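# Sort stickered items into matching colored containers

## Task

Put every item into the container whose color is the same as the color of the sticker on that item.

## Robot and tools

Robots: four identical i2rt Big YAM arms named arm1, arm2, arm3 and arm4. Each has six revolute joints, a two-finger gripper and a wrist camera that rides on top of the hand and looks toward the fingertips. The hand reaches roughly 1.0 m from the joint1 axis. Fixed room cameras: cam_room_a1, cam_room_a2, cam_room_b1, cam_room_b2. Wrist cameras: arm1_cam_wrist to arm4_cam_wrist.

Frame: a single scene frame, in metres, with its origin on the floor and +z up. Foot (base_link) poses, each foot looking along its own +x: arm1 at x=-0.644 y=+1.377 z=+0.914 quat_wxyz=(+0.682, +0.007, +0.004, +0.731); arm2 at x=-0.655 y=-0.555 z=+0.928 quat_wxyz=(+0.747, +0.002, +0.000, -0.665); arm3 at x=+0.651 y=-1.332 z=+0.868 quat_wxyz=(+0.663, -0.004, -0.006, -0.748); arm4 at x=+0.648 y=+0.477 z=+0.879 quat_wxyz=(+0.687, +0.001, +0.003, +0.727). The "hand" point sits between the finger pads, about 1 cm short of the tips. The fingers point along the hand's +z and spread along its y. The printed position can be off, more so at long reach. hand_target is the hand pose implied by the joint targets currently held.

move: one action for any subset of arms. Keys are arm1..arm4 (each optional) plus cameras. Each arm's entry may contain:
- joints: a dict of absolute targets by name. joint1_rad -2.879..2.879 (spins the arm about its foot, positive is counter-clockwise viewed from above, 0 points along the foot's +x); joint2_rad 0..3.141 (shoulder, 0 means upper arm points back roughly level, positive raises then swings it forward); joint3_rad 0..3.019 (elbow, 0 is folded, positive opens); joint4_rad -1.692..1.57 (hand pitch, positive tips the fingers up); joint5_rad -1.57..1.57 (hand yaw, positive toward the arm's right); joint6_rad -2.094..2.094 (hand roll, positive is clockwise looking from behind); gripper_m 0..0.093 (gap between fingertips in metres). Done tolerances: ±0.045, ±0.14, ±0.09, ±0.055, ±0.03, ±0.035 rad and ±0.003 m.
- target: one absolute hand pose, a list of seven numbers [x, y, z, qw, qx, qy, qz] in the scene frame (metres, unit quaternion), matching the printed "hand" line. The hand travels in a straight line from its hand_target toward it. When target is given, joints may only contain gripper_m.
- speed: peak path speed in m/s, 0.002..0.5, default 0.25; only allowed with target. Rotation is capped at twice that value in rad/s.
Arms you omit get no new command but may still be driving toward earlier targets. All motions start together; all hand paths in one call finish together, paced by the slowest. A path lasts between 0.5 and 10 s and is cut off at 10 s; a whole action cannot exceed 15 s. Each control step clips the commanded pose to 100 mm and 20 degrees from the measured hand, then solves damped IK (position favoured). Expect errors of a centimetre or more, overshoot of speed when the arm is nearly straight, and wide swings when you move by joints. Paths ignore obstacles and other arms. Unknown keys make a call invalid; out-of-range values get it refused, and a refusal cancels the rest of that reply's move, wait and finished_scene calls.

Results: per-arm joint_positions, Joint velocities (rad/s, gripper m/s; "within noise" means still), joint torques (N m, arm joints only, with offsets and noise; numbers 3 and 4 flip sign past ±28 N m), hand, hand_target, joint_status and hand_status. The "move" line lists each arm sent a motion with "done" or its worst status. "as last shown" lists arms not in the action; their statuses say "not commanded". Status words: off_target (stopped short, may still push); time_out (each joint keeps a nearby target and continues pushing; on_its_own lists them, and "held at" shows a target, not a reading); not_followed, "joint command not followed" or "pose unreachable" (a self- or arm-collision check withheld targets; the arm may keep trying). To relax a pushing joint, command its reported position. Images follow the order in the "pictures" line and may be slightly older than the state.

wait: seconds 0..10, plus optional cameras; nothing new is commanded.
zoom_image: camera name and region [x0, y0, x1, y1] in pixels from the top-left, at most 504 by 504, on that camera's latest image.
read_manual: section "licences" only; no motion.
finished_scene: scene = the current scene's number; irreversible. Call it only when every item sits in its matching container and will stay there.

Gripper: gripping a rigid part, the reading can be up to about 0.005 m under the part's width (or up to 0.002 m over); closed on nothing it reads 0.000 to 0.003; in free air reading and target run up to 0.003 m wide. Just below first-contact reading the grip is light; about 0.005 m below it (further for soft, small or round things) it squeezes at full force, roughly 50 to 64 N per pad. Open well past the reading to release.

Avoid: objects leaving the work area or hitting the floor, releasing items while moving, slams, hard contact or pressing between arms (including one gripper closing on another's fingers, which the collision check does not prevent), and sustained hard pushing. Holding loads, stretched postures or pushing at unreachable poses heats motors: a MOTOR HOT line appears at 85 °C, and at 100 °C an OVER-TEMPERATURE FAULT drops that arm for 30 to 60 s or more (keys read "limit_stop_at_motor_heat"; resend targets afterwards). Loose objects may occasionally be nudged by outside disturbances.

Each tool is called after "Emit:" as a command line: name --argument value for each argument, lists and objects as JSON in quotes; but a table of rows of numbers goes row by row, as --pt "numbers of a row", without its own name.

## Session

Emit:
move --arm1 '{"joints": {"joint1_rad": 1.7, "joint2_rad": 1.031, "joint3_rad": 1.5, "joint4_rad": -1.515, "joint5_rad": 0, "joint6_rad": 0}}' --arm2 '{"joints": {"joint1_rad": -1.6, "joint2_rad": 1.031, "joint3_rad": 1.5, "joint4_rad": -1.515, "joint5_rad": 0, "joint6_rad": 0}}' --arm3 '{"joints": {"joint1_rad": 1.69, "joint2_rad": 1.031, "joint3_rad": 1.5, "joint4_rad": -1.515, "joint5_rad": 0, "joint6_rad": 0}}' --arm4 '{"joints": {"joint1_rad": -1.55, "joint2_rad": 1.031, "joint3_rad": 1.5, "joint4_rad": -1.515, "joint5_rad": 0, "joint6_rad": 0}}'

Scene clock: 1.93 s.
Joint torques (N m): arm1=[-1.55 -3.72 12.49 0.76 0.04 -0.05] | arm2=[0.56 -7.88 11.34 1.18 0.01 -0.08] | arm3=[1.67 -6.36 10.15 0.58 0.11 -0.1] | arm4=[0.85 -6.59 9.95 0.43 0.05 0.17]
Motor temperatures (°C): arm1=[20 23 27 23 21 21 21] | arm2=[23 24 26 22 22 20 23] | arm3=[24 23 24 23 24 23 23] | arm4=[22 22 24 22 24 21 24]
Heat: arm1: hottest joint3_rad 27 °C; arm2: hottest joint3_rad 26 °C; arm3: hottest joint1_rad 24 °C; arm4: hottest joint3_rad 24 °C.
move: arm1 done; arm2 done; arm3 done; arm4 done
Joint velocities: within noise
arm1.joint_positions: joint1_rad=+1.696 joint2_rad=+1.036 joint3_rad=+1.477 joint4_rad=-1.506 joint5_rad=-0.002 joint6_rad=+0.007 gripper_m=+0.09398
arm1.joint_status: all done
arm1.hand: x=-0.9820 y=+1.3086 z=+1.3582 quat_wxyz=(+0.024, +0.962, +0.091, -0.257) (m; scene frame)
arm1.hand_target: x=-0.9793 y=+1.3079 z=+1.3693 quat_wxyz=(+0.024, +0.959, +0.096, -0.266) (m; scene frame)
arm1.hand_status: not commanded
arm2.joint_positions: joint1_rad=-1.598 joint2_rad=+1.042 joint3_rad=+1.492 joint4_rad=-1.502 joint5_rad=-0.001 joint6_rad=+0.015 gripper_m=+0.09399
arm2.joint_status: all done
arm2.hand: x=-1.0098 y=-0.5881 z=+1.3717 quat_wxyz=(-0.012, -0.966, -0.037, +0.255) (m; scene frame)
arm2.hand_target: x=-1.0039 y=-0.5869 z=+1.3776 quat_wxyz=(-0.010, -0.965, -0.043, +0.258) (m; scene frame)
arm2.hand_status: not commanded
arm3.joint_positions: joint1_rad=+1.682 joint2_rad=+1.036 joint3_rad=+1.485 joint4_rad=-1.506 joint5_rad=-0.002 joint6_rad=+0.006 gripper_m=+0.09398
arm3.joint_status: all done
arm3.hand: x=+1.0025 y=-1.3291 z=+1.3106 quat_wxyz=(-0.255, -0.006, -0.967, +0.006) (m; scene frame)
arm3.hand_target: x=+0.9999 y=-1.3264 z=+1.3178 quat_wxyz=(-0.260, +0.001, -0.966, +0.007) (m; scene frame)
arm3.hand_status: not commanded
arm4.joint_positions: joint1_rad=-1.550 joint2_rad=+1.036 joint3_rad=+1.477 joint4_rad=-1.503 joint5_rad=+0.001 joint6_rad=-0.012 gripper_m=+0.09398
arm4.joint_status: all done
arm4.hand: x=+1.0015 y=+0.5056 z=+1.3166 quat_wxyz=(-0.249, +0.044, -0.967, -0.006) (m; scene frame)
arm4.hand_target: x=+0.9985 y=+0.5053 z=+1.3277 quat_wxyz=(-0.257, +0.038, -0.966, -0.008) (m; scene frame)
arm4.hand_status: not commanded
pictures: arm1_cam_wrist, arm2_cam_wrist, arm3_cam_wrist, arm4_cam_wrist, cam_room_a1, cam_room_a2, cam_room_b1, cam_room_b2
Images, in order (width x height): arm1_cam_wrist 672x504, arm2_cam_wrist 672x504, arm3_cam_wrist 672x504, arm4_cam_wrist 672x504, cam_room_a1 672x504, cam_room_a2 672x504, cam_room_b1 672x504, cam_room_b2 672x504.

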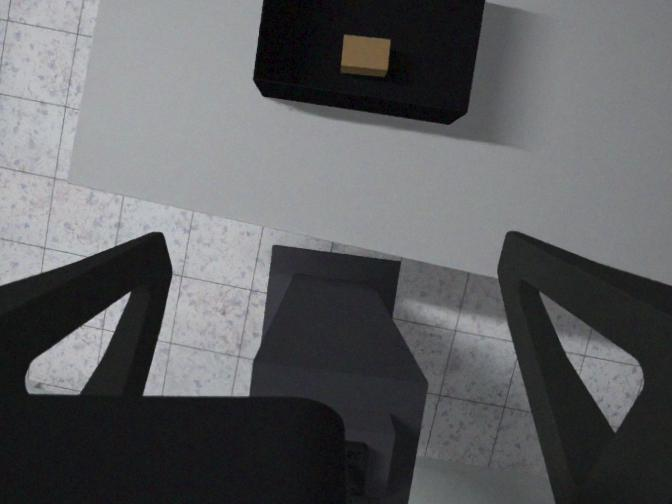

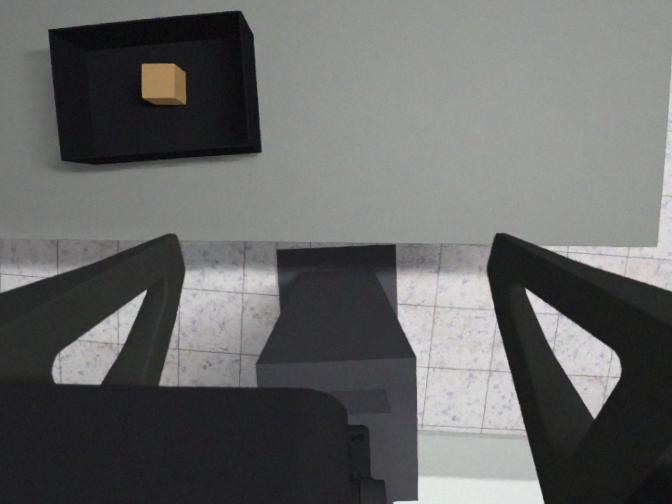

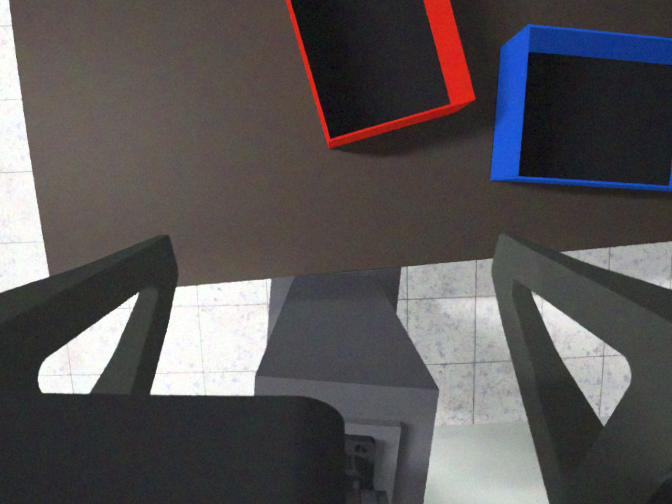

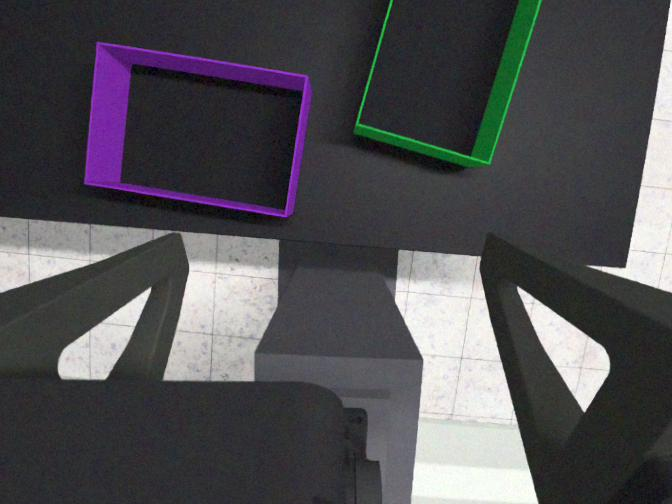

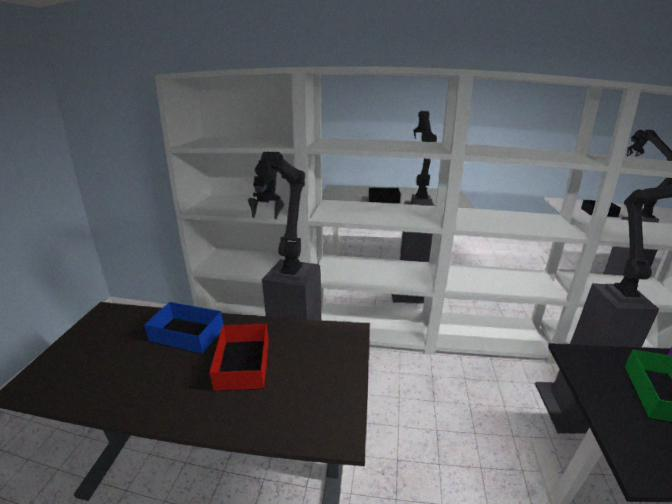

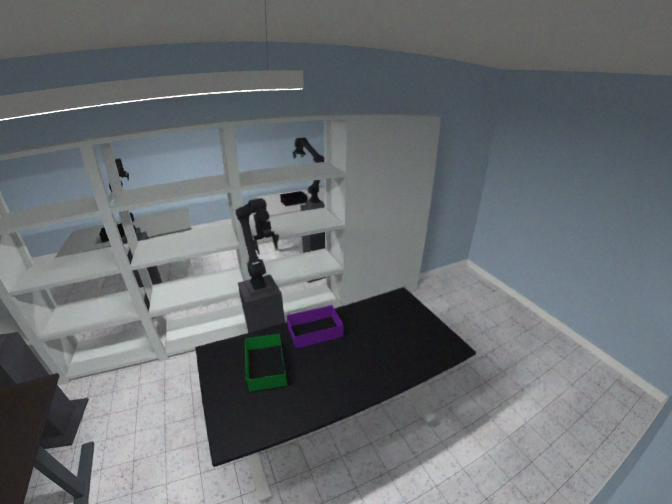

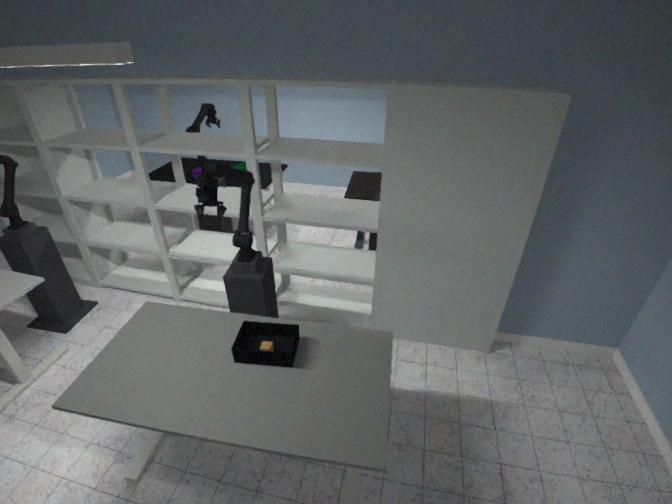

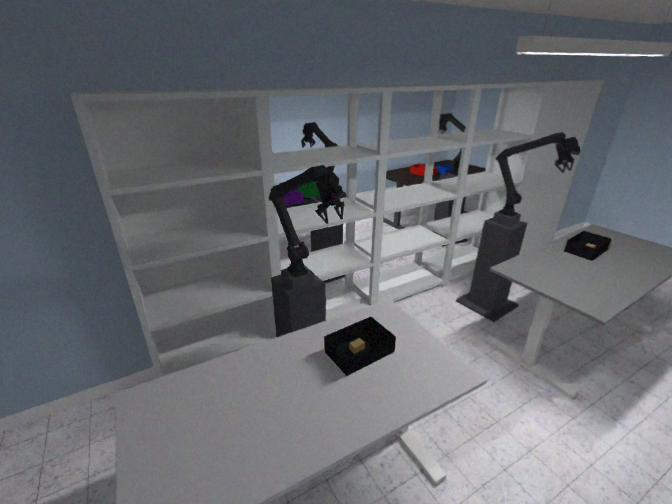

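Emit:
zoom_image --camera "cam_room_b2" --region '[310, 310, 410, 385]'

Emit:
zoom_image --camera "cam_room_b1" --region '[220, 310, 310, 378]'

Emit:
zoom_image --camera "arm1_cam_wrist" --region '[320, 20, 420, 95]'

Emit:
zoom_image --camera "arm2_cam_wrist" --region '[110, 40, 220, 122]'

Scaled by 5.040.

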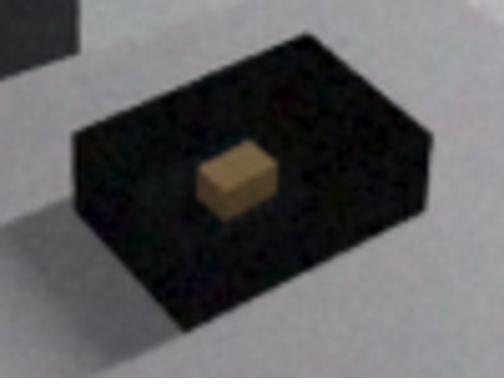

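Scaled by 5.600.

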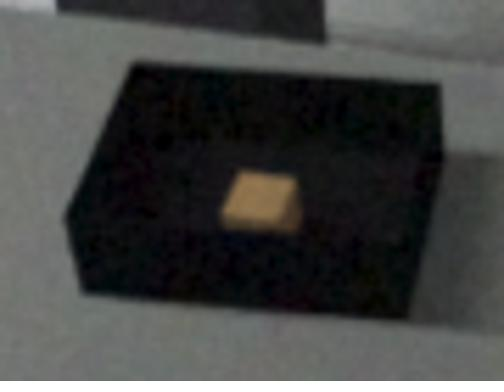

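Scaled by 5.040.

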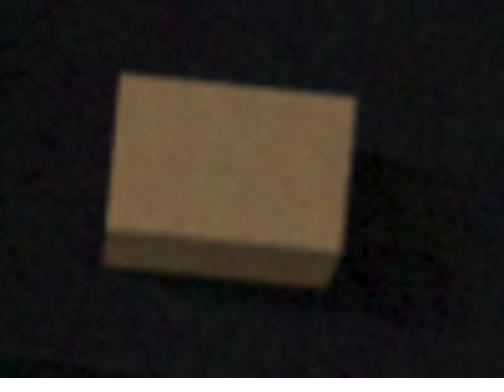

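Scaled by 4.582.

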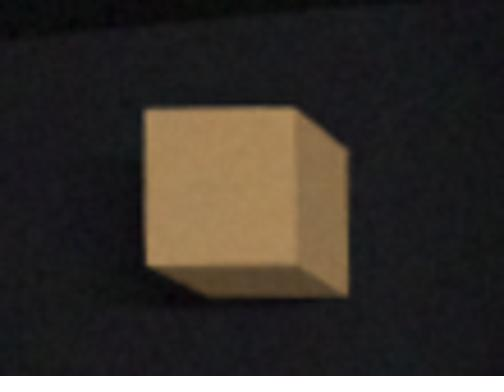

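Emit:
move --arm1 '{"joints": {"joint1_rad": 1.614, "joint2_rad": 2.009, "joint3_rad": 1.569, "joint4_rad": -1.131, "joint5_rad": 0, "joint6_rad": -1.543}}' --arm2 '{"joints": {"joint1_rad": -1.1405, "joint2_rad": 2.114, "joint3_rad": 1.696, "joint4_rad": -1.154, "joint5_rad": 0, "joint6_rad": 0.471}}' --arm3 '{"joints": {"joint2_rad": 0.566, "joint3_rad": 0.7, "joint4_rad": -0.658}}' --arm4 '{"joints": {"joint2_rad": 0.566, "joint3_rad": 0.7, "joint4_rad": -0.658}}' --cameras '["arm1_cam_wrist", "arm2_cam_wrist"]'

Scene clock: 38.60 s.
Joint torques (N m): arm1=[-2.08 -16.73 11.15 0.42 -0.08 -0.07] | arm2=[0.15 -23.12 10.58 0.83 0.04 0.22] | arm3=[1.79 -1.2 10.43 2.45 0.11 -0.11] | arm4=[0.5 -1.2 10.41 2.14 0.1 0.13]
Motor temperatures (°C): arm1=[20 23 30 23 21 21 21] | arm2=[23 24 30 22 22 20 23] | arm3=[24 23 26 23 24 23 23] | arm4=[22 22 31 22 24 21 24]
Heat: arm1: hottest joint3_rad 30 °C; arm2: hottest joint3_rad 30 °C; arm3: hottest joint3_rad 26 °C; arm4: hottest joint3_rad 31 °C.
move: arm1 done; arm2 done; arm3 done; arm4 done
Joint velocities: within noise
arm1.joint_positions: joint1_rad=+1.616 joint2_rad=+2.023 joint3_rad=+1.548 joint4_rad=-1.138 joint5_rad=+0.000 joint6_rad=-1.534 gripper_m=+0.09400
arm1.joint_status: all done
arm1.hand: x=-1.2171 y=+1.3118 z=+0.9438 quat_wxyz=(+0.008, +0.679, +0.734, +0.012) (m; scene frame)
arm1.hand_target: x=-1.2289 y=+1.3117 z=+0.9590 quat_wxyz=(-0.007, +0.677, +0.736, -0.004) (m; scene frame)
arm1.hand_status: not commanded
arm2.joint_positions: joint1_rad=-1.134 joint2_rad=+2.113 joint3_rad=+1.685 joint4_rad=-1.158 joint5_rad=+0.000 joint6_rad=+0.456 gripper_m=+0.09400
arm2.joint_status: all done
arm2.hand: x=-1.1817 y=-0.8806 z=+0.9416 quat_wxyz=(+0.005, -0.999, -0.049, -0.008) (m; scene frame)
arm2.hand_target: x=-1.1886 y=-0.8799 z=+0.9447 quat_wxyz=(+0.002, -0.999, -0.038, -0.001) (m; scene frame)
arm2.hand_status: not commanded
arm3.joint_positions: joint1_rad=+1.682 joint2_rad=+0.570 joint3_rad=+0.697 joint4_rad=-0.676 joint5_rad=-0.002 joint6_rad=+0.006 gripper_m=+0.09398
arm3.joint_status: all done
arm3.hand: x=+0.9789 y=-1.3307 z=+1.1802 quat_wxyz=(-0.490, -0.003, -0.872, +0.006) (m; scene frame)
arm3.hand_target: x=+0.9806 y=-1.3282 z=+1.1867 quat_wxyz=(-0.500, +0.003, -0.866, +0.006) (m; scene frame)
arm3.hand_status: not commanded
arm4.joint_positions: joint1_rad=-1.550 joint2_rad=+0.567 joint3_rad=+0.687 joint4_rad=-0.678 joint5_rad=+0.001 joint6_rad=-0.012 gripper_m=+0.09398
arm4.joint_status: all done
arm4.hand: x=+0.9751 y=+0.5032 z=+1.1843 quat_wxyz=(-0.483, +0.040, -0.875, -0.014) (m; scene frame)
arm4.hand_target: x=+0.9785 y=+0.5034 z=+1.1962 quat_wxyz=(-0.497, +0.034, -0.867, -0.018) (m; scene frame)
arm4.hand_status: not commanded
pictures: arm1_cam_wrist, arm2_cam_wrist
Images, in order (width x height): arm1_cam_wrist 672x504, arm2_cam_wrist 672x504.

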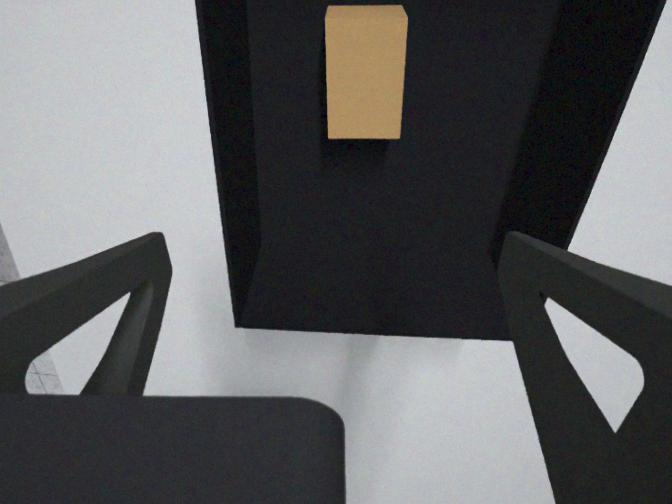

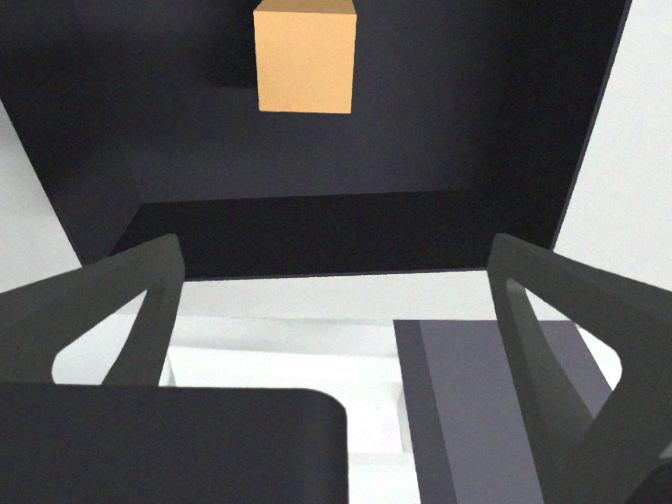

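Emit:
move --arm1 '{"target": [-1.243, 1.314, 0.762, -0.0074, 0.677, 0.736, -0.0068], "speed": 0.2}' --arm2 '{"target": [-1.198, -0.903, 0.766, -0.0036, -0.9989, -0.045, 0.0066], "speed": 0.2}' --cameras '["arm1_cam_wrist", "arm2_cam_wrist"]'

Scene clock: 65.83 s.
Joint torques (N m): arm1=[-2.67 -17.79 9.25 0.7 -0.11 0.01] | arm2=[1.44 -22.42 10.77 1.2 -0.05 0.21] | arm3=[1.85 -1.38 10.4 2.44 0.12 -0.1] | arm4=[1.14 -0.97 10.61 2.09 0.06 0.16]
Motor temperatures (°C): arm1=[20 25 32 23 21 21 21] | arm2=[23 26 32 22 22 20 23] | arm3=[24 23 29 23 24 23 23] | arm4=[22 22 32 22 24 21 24]
Heat: arm1: hottest joint3_rad 32 °C; arm2: hottest joint3_rad 32 °C; arm3: hottest joint3_rad 29 °C; arm4: hottest joint3_rad 32 °C.
move: arm1 off_target; arm2 off_target
Joint velocities: within noise
arm1.joint_positions: joint1_rad=+1.616 joint2_rad=+2.331 joint3_rad=+1.510 joint4_rad=-0.779 joint5_rad=+0.000 joint6_rad=-1.540 gripper_m=+0.09400
arm1.joint_status: not commanded
arm1.hand: x=-1.2276 y=+1.3115 z=+0.7558 quat_wxyz=(+0.003, +0.677, +0.736, +0.007) (m; scene frame)
arm1.hand_target: x=-1.2428 y=+1.3140 z=+0.7624 quat_wxyz=(-0.008, +0.677, +0.736, -0.007) (m; scene frame)
arm1.hand_status: off_target (0.017 m and 1.9 deg from the pose sent, 0.184 m and 2.7 deg at the start)
arm2.joint_positions: joint1_rad=-1.126 joint2_rad=+2.387 joint3_rad=+1.674 joint4_rad=-0.862 joint5_rad=+0.000 joint6_rad=+0.466 gripper_m=+0.09400
arm2.joint_status: not commanded
arm2.hand: x=-1.1900 y=-0.8911 z=+0.7707 quat_wxyz=(+0.003, -0.999, -0.048, -0.003) (m; scene frame)
arm2.hand_target: x=-1.1976 y=-0.9028 z=+0.7664 quat_wxyz=(-0.004, -0.999, -0.045, +0.007) (m; scene frame)
arm2.hand_status: off_target (0.015 m and 1.3 deg from the pose sent, 0.178 m and 2.0 deg at the start)
arm3, arm4: as last shown
arm4.hand: x=+0.9752 y=+0.5032 z=+1.1843 quat_wxyz=(-0.483, +0.040, -0.875, -0.014) (m; scene frame)
arm4.hand_target: x=+0.9785 y=+0.5034 z=+1.1963 quat_wxyz=(-0.497, +0.034, -0.867, -0.018) (m; scene frame)
pictures: arm1_cam_wrist, arm2_cam_wrist
Images, in order (width x height): arm1_cam_wrist 672x504, arm2_cam_wrist 672x504.

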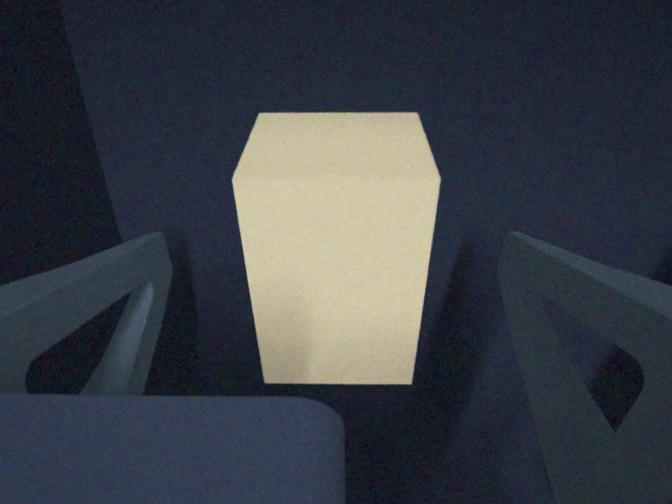

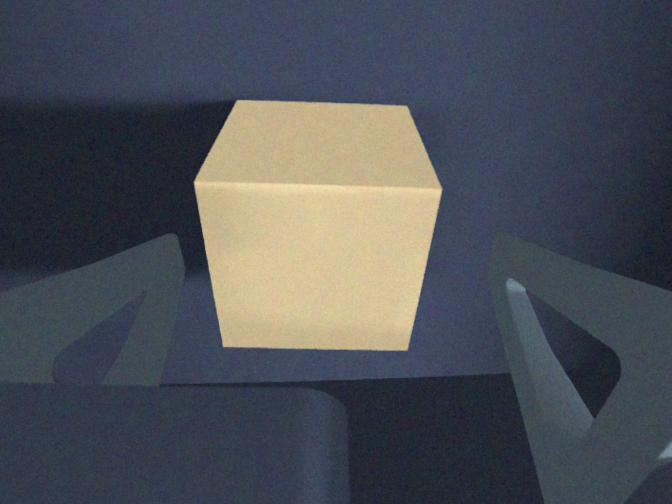

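Emit:
move --arm1 '{"joints": {"gripper_m": 0.036}}' --arm2 '{"joints": {"gripper_m": 0.044}}' --cameras '["arm1_cam_wrist", "arm2_cam_wrist"]'

Emit:
move --arm1 '{"target": [-1.225, 1.312, 1.0, -0.0074, 0.677, 0.736, -0.0068], "speed": 0.3}' --arm2 '{"target": [-1.188, -0.89, 1.0, -0.0036, -0.9989, -0.045, 0.0066], "speed": 0.3}' --cameras '[]'

Emit:
move --arm1 '{"joints": {"joint1_rad": 1.5, "joint2_rad": 0.426, "joint3_rad": 0.785, "joint4_rad": -0.05, "joint5_rad": 0, "joint6_rad": 0}}' --arm2 '{"joints": {"joint1_rad": -1.5, "joint2_rad": 0.426, "joint3_rad": 0.785, "joint4_rad": -0.05, "joint5_rad": 0, "joint6_rad": 0}}' --cameras '["cam_room_b1", "cam_room_b2"]'

Scene clock: 73.23 s.
Joint torques (N m): arm1=[-2.2 -17.49 9.2 0.73 -0.13 -0.05] | arm2=[1.38 -22.53 10.77 1.17 -0.01 0.2] | arm3=[1.79 -1.38 10.35 2.45 0.12 -0.11] | arm4=[0.73 -1.26 10.41 2.06 0.1 0.17]
Motor temperatures (°C): arm1=[20 26 32 23 21 21 21] | arm2=[23 26 32 22 22 20 23] | arm3=[24 23 29 23 24 23 23] | arm4=[22 22 32 22 24 21 24]
Heat: arm1: hottest joint3_rad 32 °C; arm2: hottest joint3_rad 32 °C; arm3: hottest joint3_rad 29 °C; arm4: hottest joint3_rad 32 °C.
move: arm1 off_target; arm2 off_target
Joint velocities: within noise
arm1.joint_positions: joint1_rad=+1.616 joint2_rad=+2.331 joint3_rad=+1.510 joint4_rad=-0.779 joint5_rad=+0.000 joint6_rad=-1.540 gripper_m=+0.04352
arm1.joint_status: gripper_m off_target (ended at +0.04355, target +0.03600)
arm1.hand: x=-1.2277 y=+1.3114 z=+0.7558 quat_wxyz=(+0.003, +0.677, +0.736, +0.006) (m; scene frame)
arm1.hand_target: x=-1.2428 y=+1.3140 z=+0.7624 quat_wxyz=(-0.008, +0.677, +0.736, -0.007) (m; scene frame)
arm1.hand_status: not commanded
arm2.joint_positions: joint1_rad=-1.126 joint2_rad=+2.387 joint3_rad=+1.674 joint4_rad=-0.861 joint5_rad=-0.001 joint6_rad=+0.467 gripper_m=+0.05292
arm2.joint_status: gripper_m off_target (ended at +0.05295, target +0.04400)
arm2.hand: x=-1.1900 y=-0.8912 z=+0.7707 quat_wxyz=(+0.002, -0.999, -0.048, -0.003) (m; scene frame)
arm2.hand_target: x=-1.1976 y=-0.9028 z=+0.7664 quat_wxyz=(-0.004, -0.999, -0.045, +0.007) (m; scene frame)
arm2.hand_status: not commanded
arm3, arm4: as last shown
pictures: arm1_cam_wrist, arm2_cam_wrist
Images, in order (width x height): arm1_cam_wrist 672x504, arm2_cam_wrist 672x504.

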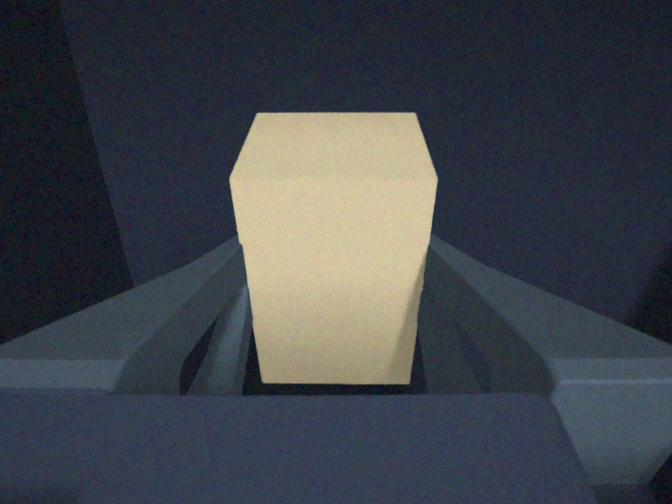

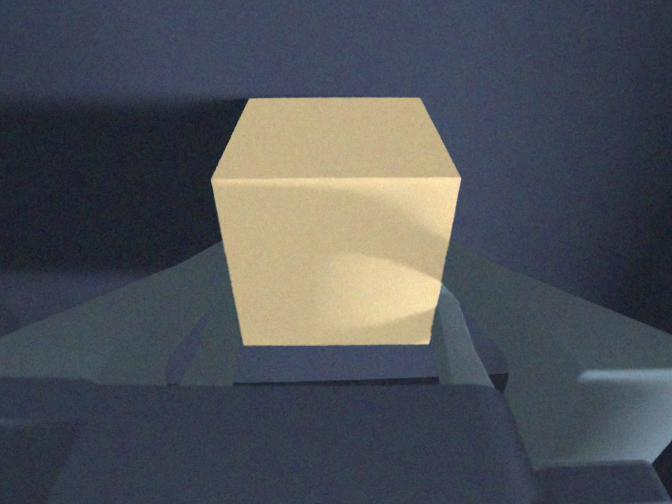

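Scene clock: 74.73 s.
Joint torques (N m): arm1=[-2.02 -16.44 13.76 0.02 -0.11 -0.01] | arm2=[0.67 -23 14 0.12 0 0.11] | arm3=[1.85 -1.44 10.4 2.5 0.11 -0.11] | arm4=[0.67 -1.03 10.52 2.07 0.09 0.15]
Motor temperatures (°C): arm1=[20 26 32 23 21 21 21] | arm2=[23 27 32 22 22 20 23] | arm3=[24 23 29 23 24 23 23] | arm4=[22 22 32 22 24 21 24]
Heat: arm1: hottest joint3_rad 32 °C; arm2: hottest joint3_rad 32 °C; arm3: hottest joint3_rad 29 °C; arm4: hottest joint3_rad 32 °C.
move: arm1 off_target; arm2 off_target
Joint velocities: within noise
arm1.joint_positions: joint1_rad=+1.616 joint2_rad=+1.963 joint3_rad=+1.548 joint4_rad=-1.199 joint5_rad=+0.000 joint6_rad=-1.540 gripper_m=+0.04352
arm1.joint_status: not commanded
arm1.hand: x=-1.2075 y=+1.3128 z=+0.9774 quat_wxyz=(+0.008, +0.677, +0.736, +0.012) (m; scene frame)
arm1.hand_target: x=-1.2239 y=+1.3121 z=+1.0002 quat_wxyz=(-0.008, +0.677, +0.736, -0.007) (m; scene frame)
arm1.hand_status: off_target (0.029 m and 2.8 deg from the pose sent, 0.244 m and 1.9 deg at the start)
arm2.joint_positions: joint1_rad=-1.126 joint2_rad=+2.060 joint3_rad=+1.706 joint4_rad=-1.238 joint5_rad=-0.001 joint6_rad=+0.467 gripper_m=+0.05292
arm2.joint_status: not commanded
arm2.hand: x=-1.1741 y=-0.8817 z=+0.9808 quat_wxyz=(+0.006, -0.999, -0.048, -0.010) (m; scene frame)
arm2.hand_target: x=-1.1873 y=-0.8895 z=+1.0004 quat_wxyz=(-0.004, -0.999, -0.045, +0.007) (m; scene frame)
arm2.hand_status: off_target (0.025 m and 2.3 deg from the pose sent, 0.229 m and 1.3 deg at the start)
arm3, arm4: as last shown
pictures: none
No camera images: "cameras" was empty.

Scene clock: 76.77 s.
Joint torques (N m): arm1=[-1.49 3.9 11.69 2.3 -0.02 0.12] | arm2=[0.21 0.26 10.66 3.17 -0.01 -0.08] | arm3=[1.85 -1.14 10.41 2.47 0.11 -0.11] | arm4=[1.08 -0.56 10.56 2.11 0.09 0.13]
Motor temperatures (°C): arm1=[20 25 32 23 21 21 21] | arm2=[23 26 32 22 22 20 23] | arm3=[24 23 29 23 24 23 23] | arm4=[22 22 33 22 24 21 24]
Heat: arm1: hottest joint3_rad 32 °C; arm2: hottest joint3_rad 32 °C; arm3: hottest joint3_rad 29 °C; arm4: hottest joint3_rad 33 °C.
move: arm1 done; arm2 done
Joint velocities: within noise
arm1.joint_positions: joint1_rad=+1.491 joint2_rad=+0.423 joint3_rad=+0.780 joint4_rad=-0.066 joint5_rad=+0.001 joint6_rad=-0.008 gripper_m=+0.04356
arm1.joint_status: all done
arm1.hand: x=-0.9328 y=+1.3797 z=+1.4709 quat_wxyz=(-0.009, +0.590, +0.000, -0.807) (m; scene frame)
arm1.hand_target: x=-0.9321 y=+1.3769 z=+1.4763 quat_wxyz=(-0.002, +0.584, +0.000, -0.812) (m; scene frame)
arm1.hand_status: not commanded
arm2.joint_positions: joint1_rad=-1.493 joint2_rad=+0.426 joint3_rad=+0.795 joint4_rad=-0.070 joint5_rad=+0.000 joint6_rad=+0.014 gripper_m=+0.05292
arm2.joint_status: all done
arm2.hand: x=-0.9472 y=-0.6140 z=+1.4861 quat_wxyz=(-0.083, -0.593, -0.055, +0.799) (m; scene frame)
arm2.hand_target: x=-0.9482 y=-0.6120 z=+1.4851 quat_wxyz=(-0.075, -0.588, -0.056, +0.803) (m; scene frame)
arm2.hand_status: not commanded
arm3, arm4: as last shown
pictures: cam_room_b1, cam_room_b2
Images, in order (width x height): cam_room_b1 672x504, cam_room_b2 672x504.

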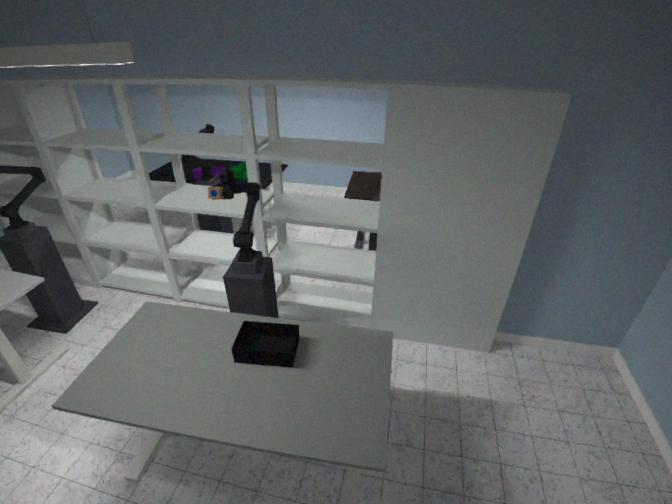

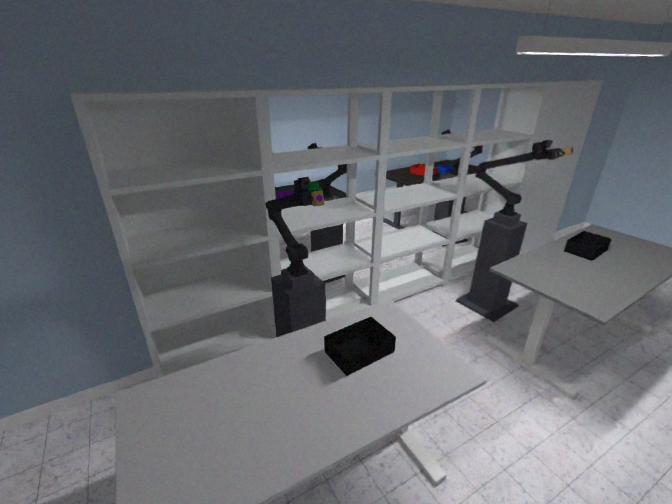

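Emit:
zoom_image --camera "cam_room_b1" --region '[195, 170, 265, 220]'

Emit:
zoom_image --camera "cam_room_b2" --region '[275, 165, 345, 215]'

Scaled by 7.200.

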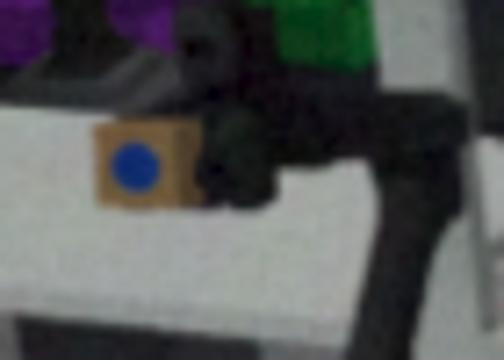

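Scaled by 7.200.

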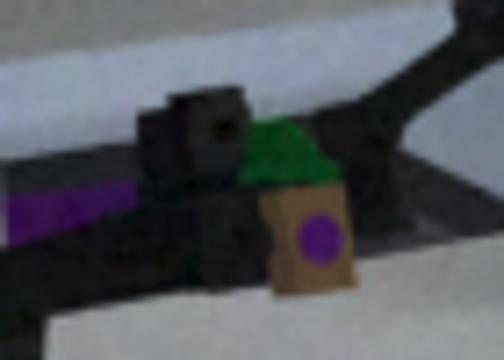

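Emit:
move --arm1 '{"joints": {"joint1_rad": -2.249, "joint2_rad": 0.426, "joint3_rad": 0.785, "joint4_rad": -0.621}}' --arm2 '{"joints": {"joint1_rad": 0.918, "joint2_rad": 0.426, "joint3_rad": 0.785, "joint4_rad": -0.621}}' --arm3 '{"joints": {"joint1_rad": -1.965}}' --arm4 '{"joints": {"joint1_rad": 0.882}}' --cameras '[]'

Emit:
move --arm1 '{"joints": {"joint2_rad": 1.182, "joint3_rad": 0.981, "joint4_rad": -1.021}}' --arm2 '{"joints": {"joint2_rad": 1.182, "joint3_rad": 0.981, "joint4_rad": -1.021}}' --arm3 '{"joints": {"joint2_rad": 0.981, "joint3_rad": 0.635, "joint4_rad": -0.091}}' --arm4 '{"joints": {"joint2_rad": 0.981, "joint3_rad": 0.635, "joint4_rad": -0.091}}' --cameras '["arm1_cam_wrist", "arm2_cam_wrist"]'

Emit:
move --arm1 '{"joints": {"joint2_rad": 2.192, "joint3_rad": 2.213, "joint4_rad": -1.592}}' --arm2 '{"joints": {"joint2_rad": 2.192, "joint3_rad": 2.189, "joint4_rad": -1.567}}' --cameras '["arm3_cam_wrist", "arm4_cam_wrist"]'

Emit:
move --arm1 '{"target": [-0.085, 0.986, 1.044, -0.015, -0.3, -0.954, 0.005], "speed": 0.06}' --arm2 '{"target": [-0.073, -0.902, 1.026, 0.0, -0.262, -0.965, 0.0], "speed": 0.06}' --cameras '["arm1_cam_wrist", "arm2_cam_wrist"]'

Scene clock: 97.83 s.
Joint torques (N m): arm1=[-1.9 3.02 12.44 1.61 -0.07 0.04] | arm2=[1.08 -0.03 11.19 2.14 0.1 -0.07] | arm3=[0.67 -1.49 10.4 2.21 -0.08 -0.1] | arm4=[1.2 -1.44 10.52 1.88 0.18 0.14]
Motor temperatures (°C): arm1=[20 25 32 23 21 21 22] | arm2=[23 26 31 22 22 20 24] | arm3=[24 23 30 23 24 23 23] | arm4=[22 22 33 22 24 21 24]
Heat: arm1: hottest joint3_rad 32 °C; arm2: hottest joint3_rad 31 °C; arm3: hottest joint3_rad 30 °C; arm4: hottest joint3_rad 33 °C.
move: arm1 done; arm2 done; arm3 done; arm4 done
Joint velocities: within noise
arm1.joint_positions: joint1_rad=-2.243 joint2_rad=+0.423 joint3_rad=+0.777 joint4_rad=-0.614 joint5_rad=+0.002 joint6_rad=-0.006 gripper_m=+0.04356
arm1.joint_status: all done
arm1.hand: x=-0.3904 y=+1.2052 z=+1.3268 quat_wxyz=(-0.575, -0.233, -0.762, +0.185) (m; scene frame)
arm1.hand_target: x=-0.3913 y=+1.2040 z=+1.3291 quat_wxyz=(-0.574, -0.237, -0.762, +0.184) (m; scene frame)
arm1.hand_status: not commanded
arm2.joint_positions: joint1_rad=+0.914 joint2_rad=+0.426 joint3_rad=+0.791 joint4_rad=-0.610 joint5_rad=-0.003 joint6_rad=+0.013 gripper_m=+0.05292
arm2.joint_status: all done
arm2.hand: x=-0.3981 y=-0.7111 z=+1.3534 quat_wxyz=(-0.595, -0.216, -0.758, +0.158) (m; scene frame)
arm2.hand_target: x=-0.3979 y=-0.7103 z=+1.3474 quat_wxyz=(-0.587, -0.211, -0.765, +0.160) (m; scene frame)
arm2.hand_status: not commanded
arm3.joint_positions: joint1_rad=-1.955 joint2_rad=+0.570 joint3_rad=+0.697 joint4_rad=-0.671 joint5_rad=+0.002 joint6_rad=+0.004 gripper_m=+0.09402
arm3.joint_status: all done
arm3.hand: x=+0.3631 y=-1.1673 z=+1.1783 quat_wxyz=(+0.117, -0.844, +0.223, +0.474) (m; scene frame)
arm3.hand_target: x=+0.3635 y=-1.1643 z=+1.1838 quat_wxyz=(+0.122, -0.839, +0.224, +0.481) (m; scene frame)
arm3.hand_status: not commanded
arm4.joint_positions: joint1_rad=+0.880 joint2_rad=+0.567 joint3_rad=+0.687 joint4_rad=-0.675 joint5_rad=-0.002 joint6_rad=-0.011 gripper_m=+0.09401
arm4.joint_status: all done
arm4.hand: x=+0.3858 y=+0.6723 z=+1.1872 quat_wxyz=(-0.151, +0.831, -0.269, -0.463) (m; scene frame)
arm4.hand_target: x=+0.3834 y=+0.6739 z=+1.1985 quat_wxyz=(-0.153, +0.822, -0.271, -0.476) (m; scene frame)
arm4.hand_status: not commanded
pictures: none
No camera images: "cameras" was empty.

Scene clock: 99.13 s.
Joint torques (N m): arm1=[-2.02 -5.89 13.79 0.59 -0.04 0.07] | arm2=[1.08 -9.05 13.85 0.94 0.11 -0.06] | arm3=[0.5 -6.71 9.33 2.5 -0.08 -0.11] | arm4=[1.08 -6.24 9.48 2.11 0.16 0.14]
Motor temperatures (°C): arm1=[20 25 32 23 21 21 22] | arm2=[23 26 31 22 22 20 24] | arm3=[24 23 30 23 24 23 23] | arm4=[22 22 34 22 24 21 24]
Heat: arm1: hottest joint3_rad 32 °C; arm2: hottest joint3_rad 31 °C; arm3: hottest joint3_rad 30 °C; arm4: hottest joint3_rad 34 °C.
move: arm1 done; arm2 done; arm3 done; arm4 done
Joint velocities: within noise
arm1.joint_positions: joint1_rad=-2.243 joint2_rad=+1.188 joint3_rad=+0.947 joint4_rad=-1.013 joint5_rad=+0.002 joint6_rad=-0.006 gripper_m=+0.04356
arm1.joint_status: all done
arm1.hand: x=-0.3194 y=+1.1544 z=+1.0910 quat_wxyz=(-0.143, -0.290, -0.945, +0.049) (m; scene frame)
arm1.hand_target: x=-0.3134 y=+1.1478 z=+1.1077 quat_wxyz=(-0.158, -0.295, -0.941, +0.053) (m; scene frame)
arm1.hand_status: not commanded
arm2.joint_positions: joint1_rad=+0.914 joint2_rad=+1.180 joint3_rad=+0.947 joint4_rad=-1.010 joint5_rad=-0.003 joint6_rad=+0.013 gripper_m=+0.05292
arm2.joint_status: all done
arm2.hand: x=-0.3198 y=-0.7569 z=+1.1137 quat_wxyz=(-0.158, -0.269, -0.949, +0.039) (m; scene frame)
arm2.hand_target: x=-0.3122 y=-0.7602 z=+1.1274 quat_wxyz=(-0.168, -0.261, -0.950, +0.044) (m; scene frame)
arm2.hand_status: not commanded
arm3.joint_positions: joint1_rad=-1.955 joint2_rad=+0.984 joint3_rad=+0.639 joint4_rad=-0.109 joint5_rad=+0.002 joint6_rad=+0.004 gripper_m=+0.09402
arm3.joint_status: all done
arm3.hand: x=+0.2581 y=-1.1101 z=+1.1104 quat_wxyz=(+0.127, -0.822, +0.218, +0.511) (m; scene frame)
arm3.hand_target: x=+0.2594 y=-1.1062 z=+1.1133 quat_wxyz=(+0.131, -0.817, +0.218, +0.517) (m; scene frame)
arm3.hand_status: not commanded
arm4.joint_positions: joint1_rad=+0.880 joint2_rad=+0.980 joint3_rad=+0.632 joint4_rad=-0.111 joint5_rad=-0.002 joint6_rad=-0.011 gripper_m=+0.09401
arm4.joint_status: all done
arm4.hand: x=+0.2892 y=+0.7430 z=+1.1231 quat_wxyz=(-0.164, +0.808, -0.261, -0.502) (m; scene frame)
arm4.hand_target: x=+0.2865 y=+0.7444 z=+1.1292 quat_wxyz=(-0.165, +0.801, -0.264, -0.512) (m; scene frame)
arm4.hand_status: not commanded
pictures: arm1_cam_wrist, arm2_cam_wrist
Images, in order (width x height): arm1_cam_wrist 672x504, arm2_cam_wrist 672x504.

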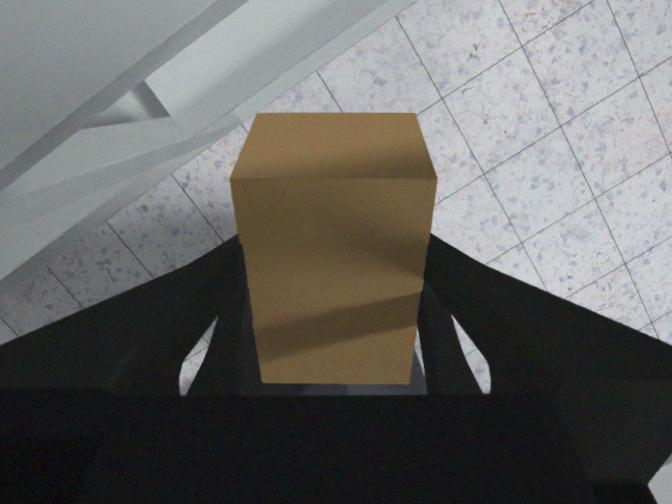

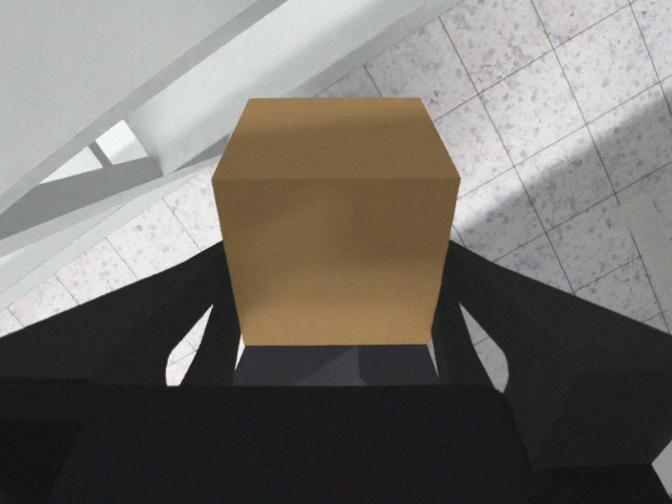

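Scene clock: 100.83 s.
Joint torques (N m): arm1=[-2.67 -18.61 15.82 0.58 0.05 0.11] | arm2=[1.26 -23.94 14.58 0.13 0.1 -0.07] | arm3=[0.62 -6.65 9.29 2.54 -0.08 -0.1] | arm4=[0.91 -6.3 9.39 2.29 0.17 0.16]
Motor temperatures (°C): arm1=[20 25 33 23 21 21 22] | arm2=[23 26 32 22 22 20 24] | arm3=[24 23 30 23 24 23 23] | arm4=[22 22 33 22 24 21 24]
Heat: arm1: hottest joint3_rad 33 °C; arm2: hottest joint3_rad 32 °C; arm3: hottest joint3_rad 30 °C; arm4: hottest joint3_rad 33 °C.
move: arm1 done; arm2 done
Joint velocities: within noise
arm1.joint_positions: joint1_rad=-2.243 joint2_rad=+2.183 joint3_rad=+2.153 joint4_rad=-1.596 joint5_rad=+0.000 joint6_rad=-0.007 gripper_m=+0.04356
arm1.joint_status: all done
arm1.hand: x=-0.0956 y=+1.0003 z=+1.0491 quat_wxyz=(+0.034, -0.294, -0.955, -0.007) (m; scene frame)
arm1.hand_target: x=-0.0845 y=+0.9878 z=+1.0651 quat_wxyz=(+0.008, -0.300, -0.954, +0.001) (m; scene frame)
arm1.hand_status: not commanded
arm2.joint_positions: joint1_rad=+0.914 joint2_rad=+2.181 joint3_rad=+2.141 joint4_rad=-1.554 joint5_rad=-0.003 joint6_rad=+0.013 gripper_m=+0.05292
arm2.joint_status: all done
arm2.hand: x=-0.0803 y=-0.9003 z=+1.0693 quat_wxyz=(+0.010, -0.273, -0.962, -0.006) (m; scene frame)
arm2.hand_target: x=-0.0712 y=-0.9031 z=+1.0803 quat_wxyz=(-0.001, -0.265, -0.964, -0.002) (m; scene frame)
arm2.hand_status: not commanded
arm3, arm4: as last shown
arm4.hand: x=+0.2891 y=+0.7430 z=+1.1231 quat_wxyz=(-0.164, +0.808, -0.261, -0.502) (m; scene frame)
pictures: arm3_cam_wrist, arm4_cam_wrist
Images, in order (width x height): arm3_cam_wrist 672x504, arm4_cam_wrist 672x504.

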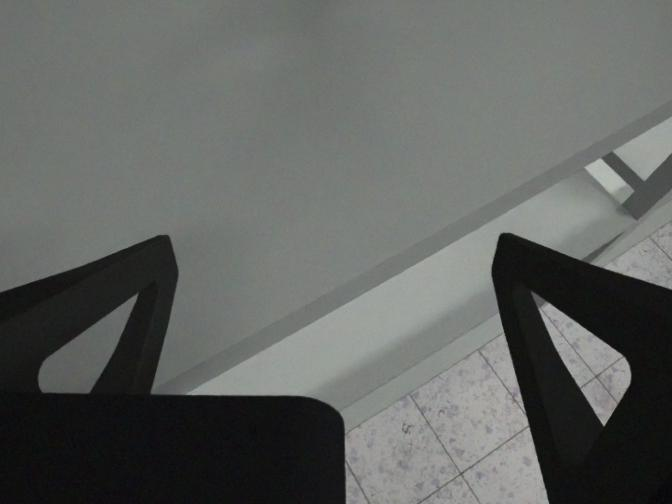

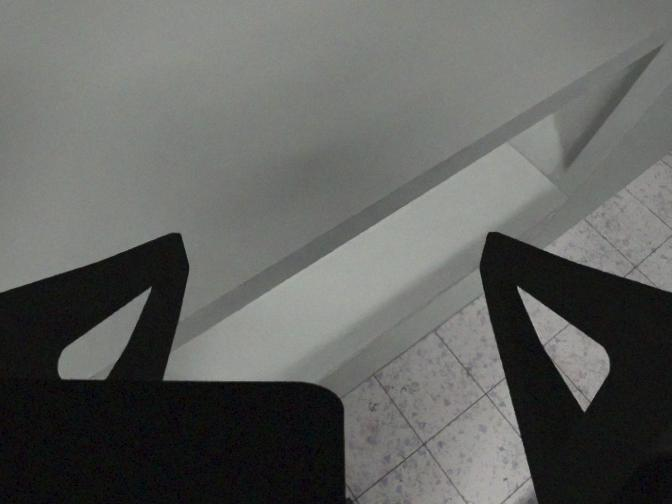

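Scene clock: 102.23 s.
Joint torques (N m): arm1=[-3.14 -21.48 10.33 0.81 -0.05 0.08] | arm2=[1.26 -23.36 9.83 1.26 0.15 -0.08] | arm3=[0.73 -6.59 9.33 2.51 -0.09 -0.1] | arm4=[0.85 -6.07 9.4 1.96 0.18 0.15]
Motor temperatures (°C): arm1=[20 25 33 23 21 21 22] | arm2=[23 26 32 22 22 20 24] | arm3=[24 23 30 23 24 23 23] | arm4=[22 22 33 22 24 21 24]
Heat: arm1: hottest joint3_rad 33 °C; arm2: hottest joint3_rad 32 °C; arm3: hottest joint3_rad 30 °C; arm4: hottest joint3_rad 33 °C.
move: arm1 off_target; arm2 off_target
Joint velocities: within noise
arm1.joint_positions: joint1_rad=-2.243 joint2_rad=+2.182 joint3_rad=+2.093 joint4_rad=-1.475 joint5_rad=-0.005 joint6_rad=-0.007 gripper_m=+0.04356
arm1.joint_status: not commanded
arm1.hand: x=-0.0844 y=+0.9930 z=+1.0263 quat_wxyz=(+0.004, -0.294, -0.956, +0.000) (m; scene frame)
arm1.hand_target: x=-0.0852 y=+0.9861 z=+1.0440 quat_wxyz=(-0.015, -0.300, -0.954, +0.005) (m; scene frame)
arm1.hand_status: off_target (0.019 m and 2.3 deg from the pose sent, 0.019 m and 5.8 deg at the start)
arm2.joint_positions: joint1_rad=+0.914 joint2_rad=+2.181 joint3_rad=+2.067 joint4_rad=-1.444 joint5_rad=+0.000 joint6_rad=+0.010 gripper_m=+0.05292
arm2.joint_status: not commanded
arm2.hand: x=-0.0747 y=-0.9040 z=+1.0411 quat_wxyz=(-0.007, -0.271, -0.962, +0.000) (m; scene frame)
arm2.hand_target: x=-0.0733 y=-0.9019 z=+1.0262 quat_wxyz=(+0.000, -0.262, -0.965, +0.000) (m; scene frame)
arm2.hand_status: off_target (0.015 m and 1.4 deg from the pose sent, 0.044 m and 1.9 deg at the start)
arm3, arm4: as last shown
pictures: arm1_cam_wrist, arm2_cam_wrist
Images, in order (width x height): arm1_cam_wrist 672x504, arm2_cam_wrist 672x504.

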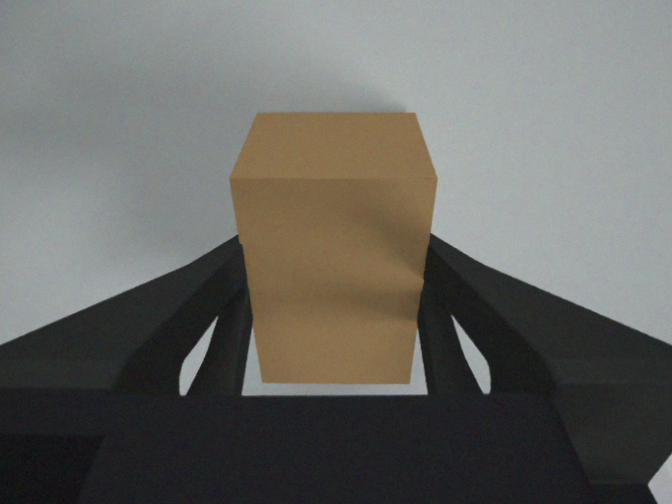

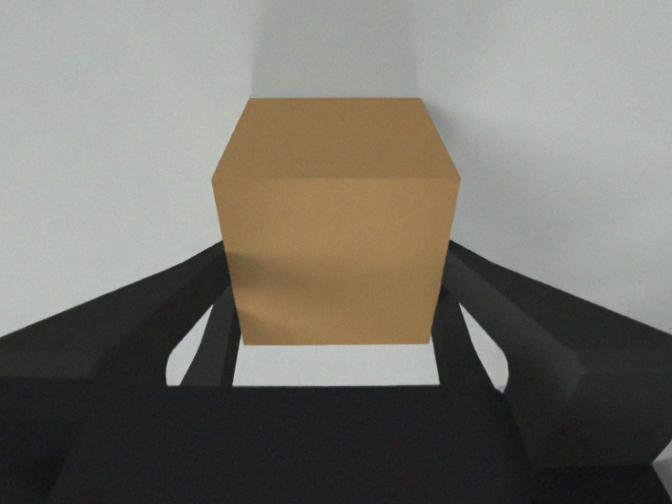

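Emit:
move --arm1 '{"target": [-0.085, 0.986, 1.031, -0.015, -0.3, -0.954, 0.005], "speed": 0.06}' --arm2 '{"target": [-0.073, -0.902, 1.012, 0.0, -0.267, -0.9635, 0.0], "speed": 0.06}' --cameras '["arm1_cam_wrist", "arm2_cam_wrist"]'

Scene clock: 109.50 s.
Joint torques (N m): arm1=[-2.84 -20.66 9.73 1.13 -0.03 0.07] | arm2=[1.2 -22.83 8.21 2.13 0.03 0.02] | arm3=[0.62 -6.65 9.35 2.52 -0.09 -0.1] | arm4=[1.2 -6.59 9.37 2.07 0.16 0.15]
Motor temperatures (°C): arm1=[20 25 33 23 21 21 22] | arm2=[23 26 32 22 22 20 24] | arm3=[24 23 30 23 24 23 23] | arm4=[22 22 33 22 24 21 24]
Heat: arm1: hottest joint3_rad 33 °C; arm2: hottest joint3_rad 32 °C; arm3: hottest joint3_rad 30 °C; arm4: hottest joint3_rad 33 °C.
move: arm1 done; arm2 off_target
Joint velocities: within noise
arm1.joint_positions: joint1_rad=-2.243 joint2_rad=+2.173 joint3_rad=+2.075 joint4_rad=-1.454 joint5_rad=-0.005 joint6_rad=-0.007 gripper_m=+0.04356
arm1.joint_status: not commanded
arm1.hand: x=-0.0843 y=+0.9929 z=+1.0253 quat_wxyz=(-0.002, -0.294, -0.956, +0.002) (m; scene frame)
arm1.hand_target: x=-0.0851 y=+0.9860 z=+1.0311 quat_wxyz=(-0.015, -0.300, -0.954, +0.005) (m; scene frame)
arm1.hand_status: done (0.009 m and 1.7 deg from the pose sent, 0.009 m and 2.4 deg at the start)
arm2.joint_positions: joint1_rad=+0.914 joint2_rad=+2.179 joint3_rad=+2.060 joint4_rad=-1.433 joint5_rad=+0.003 joint6_rad=+0.010 gripper_m=+0.05292
arm2.joint_status: not commanded
arm2.hand: x=-0.0744 y=-0.9048 z=+1.0389 quat_wxyz=(-0.009, -0.271, -0.962, +0.002) (m; scene frame)
arm2.hand_target: x=-0.0738 y=-0.9017 z=+1.0124 quat_wxyz=(+0.000, -0.267, -0.964, +0.000) (m; scene frame)
arm2.hand_status: off_target (0.027 m and 1.2 deg from the pose sent, 0.029 m and 0.9 deg at the start)
arm3, arm4: as last shown
pictures: arm1_cam_wrist, arm2_cam_wrist
Images, in order (width x height): arm1_cam_wrist 672x504, arm2_cam_wrist 672x504.

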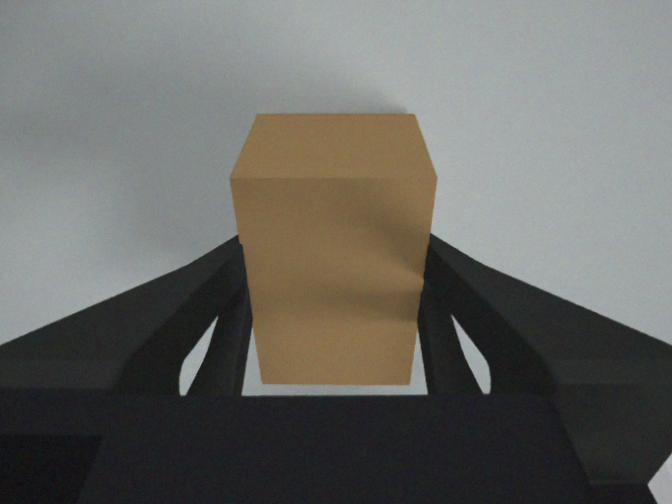

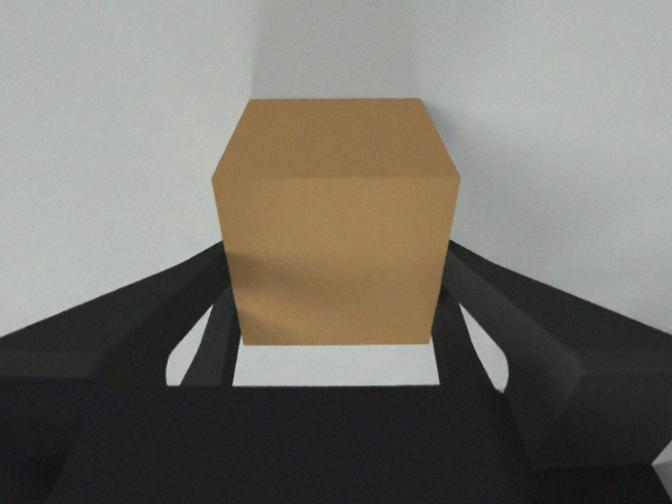

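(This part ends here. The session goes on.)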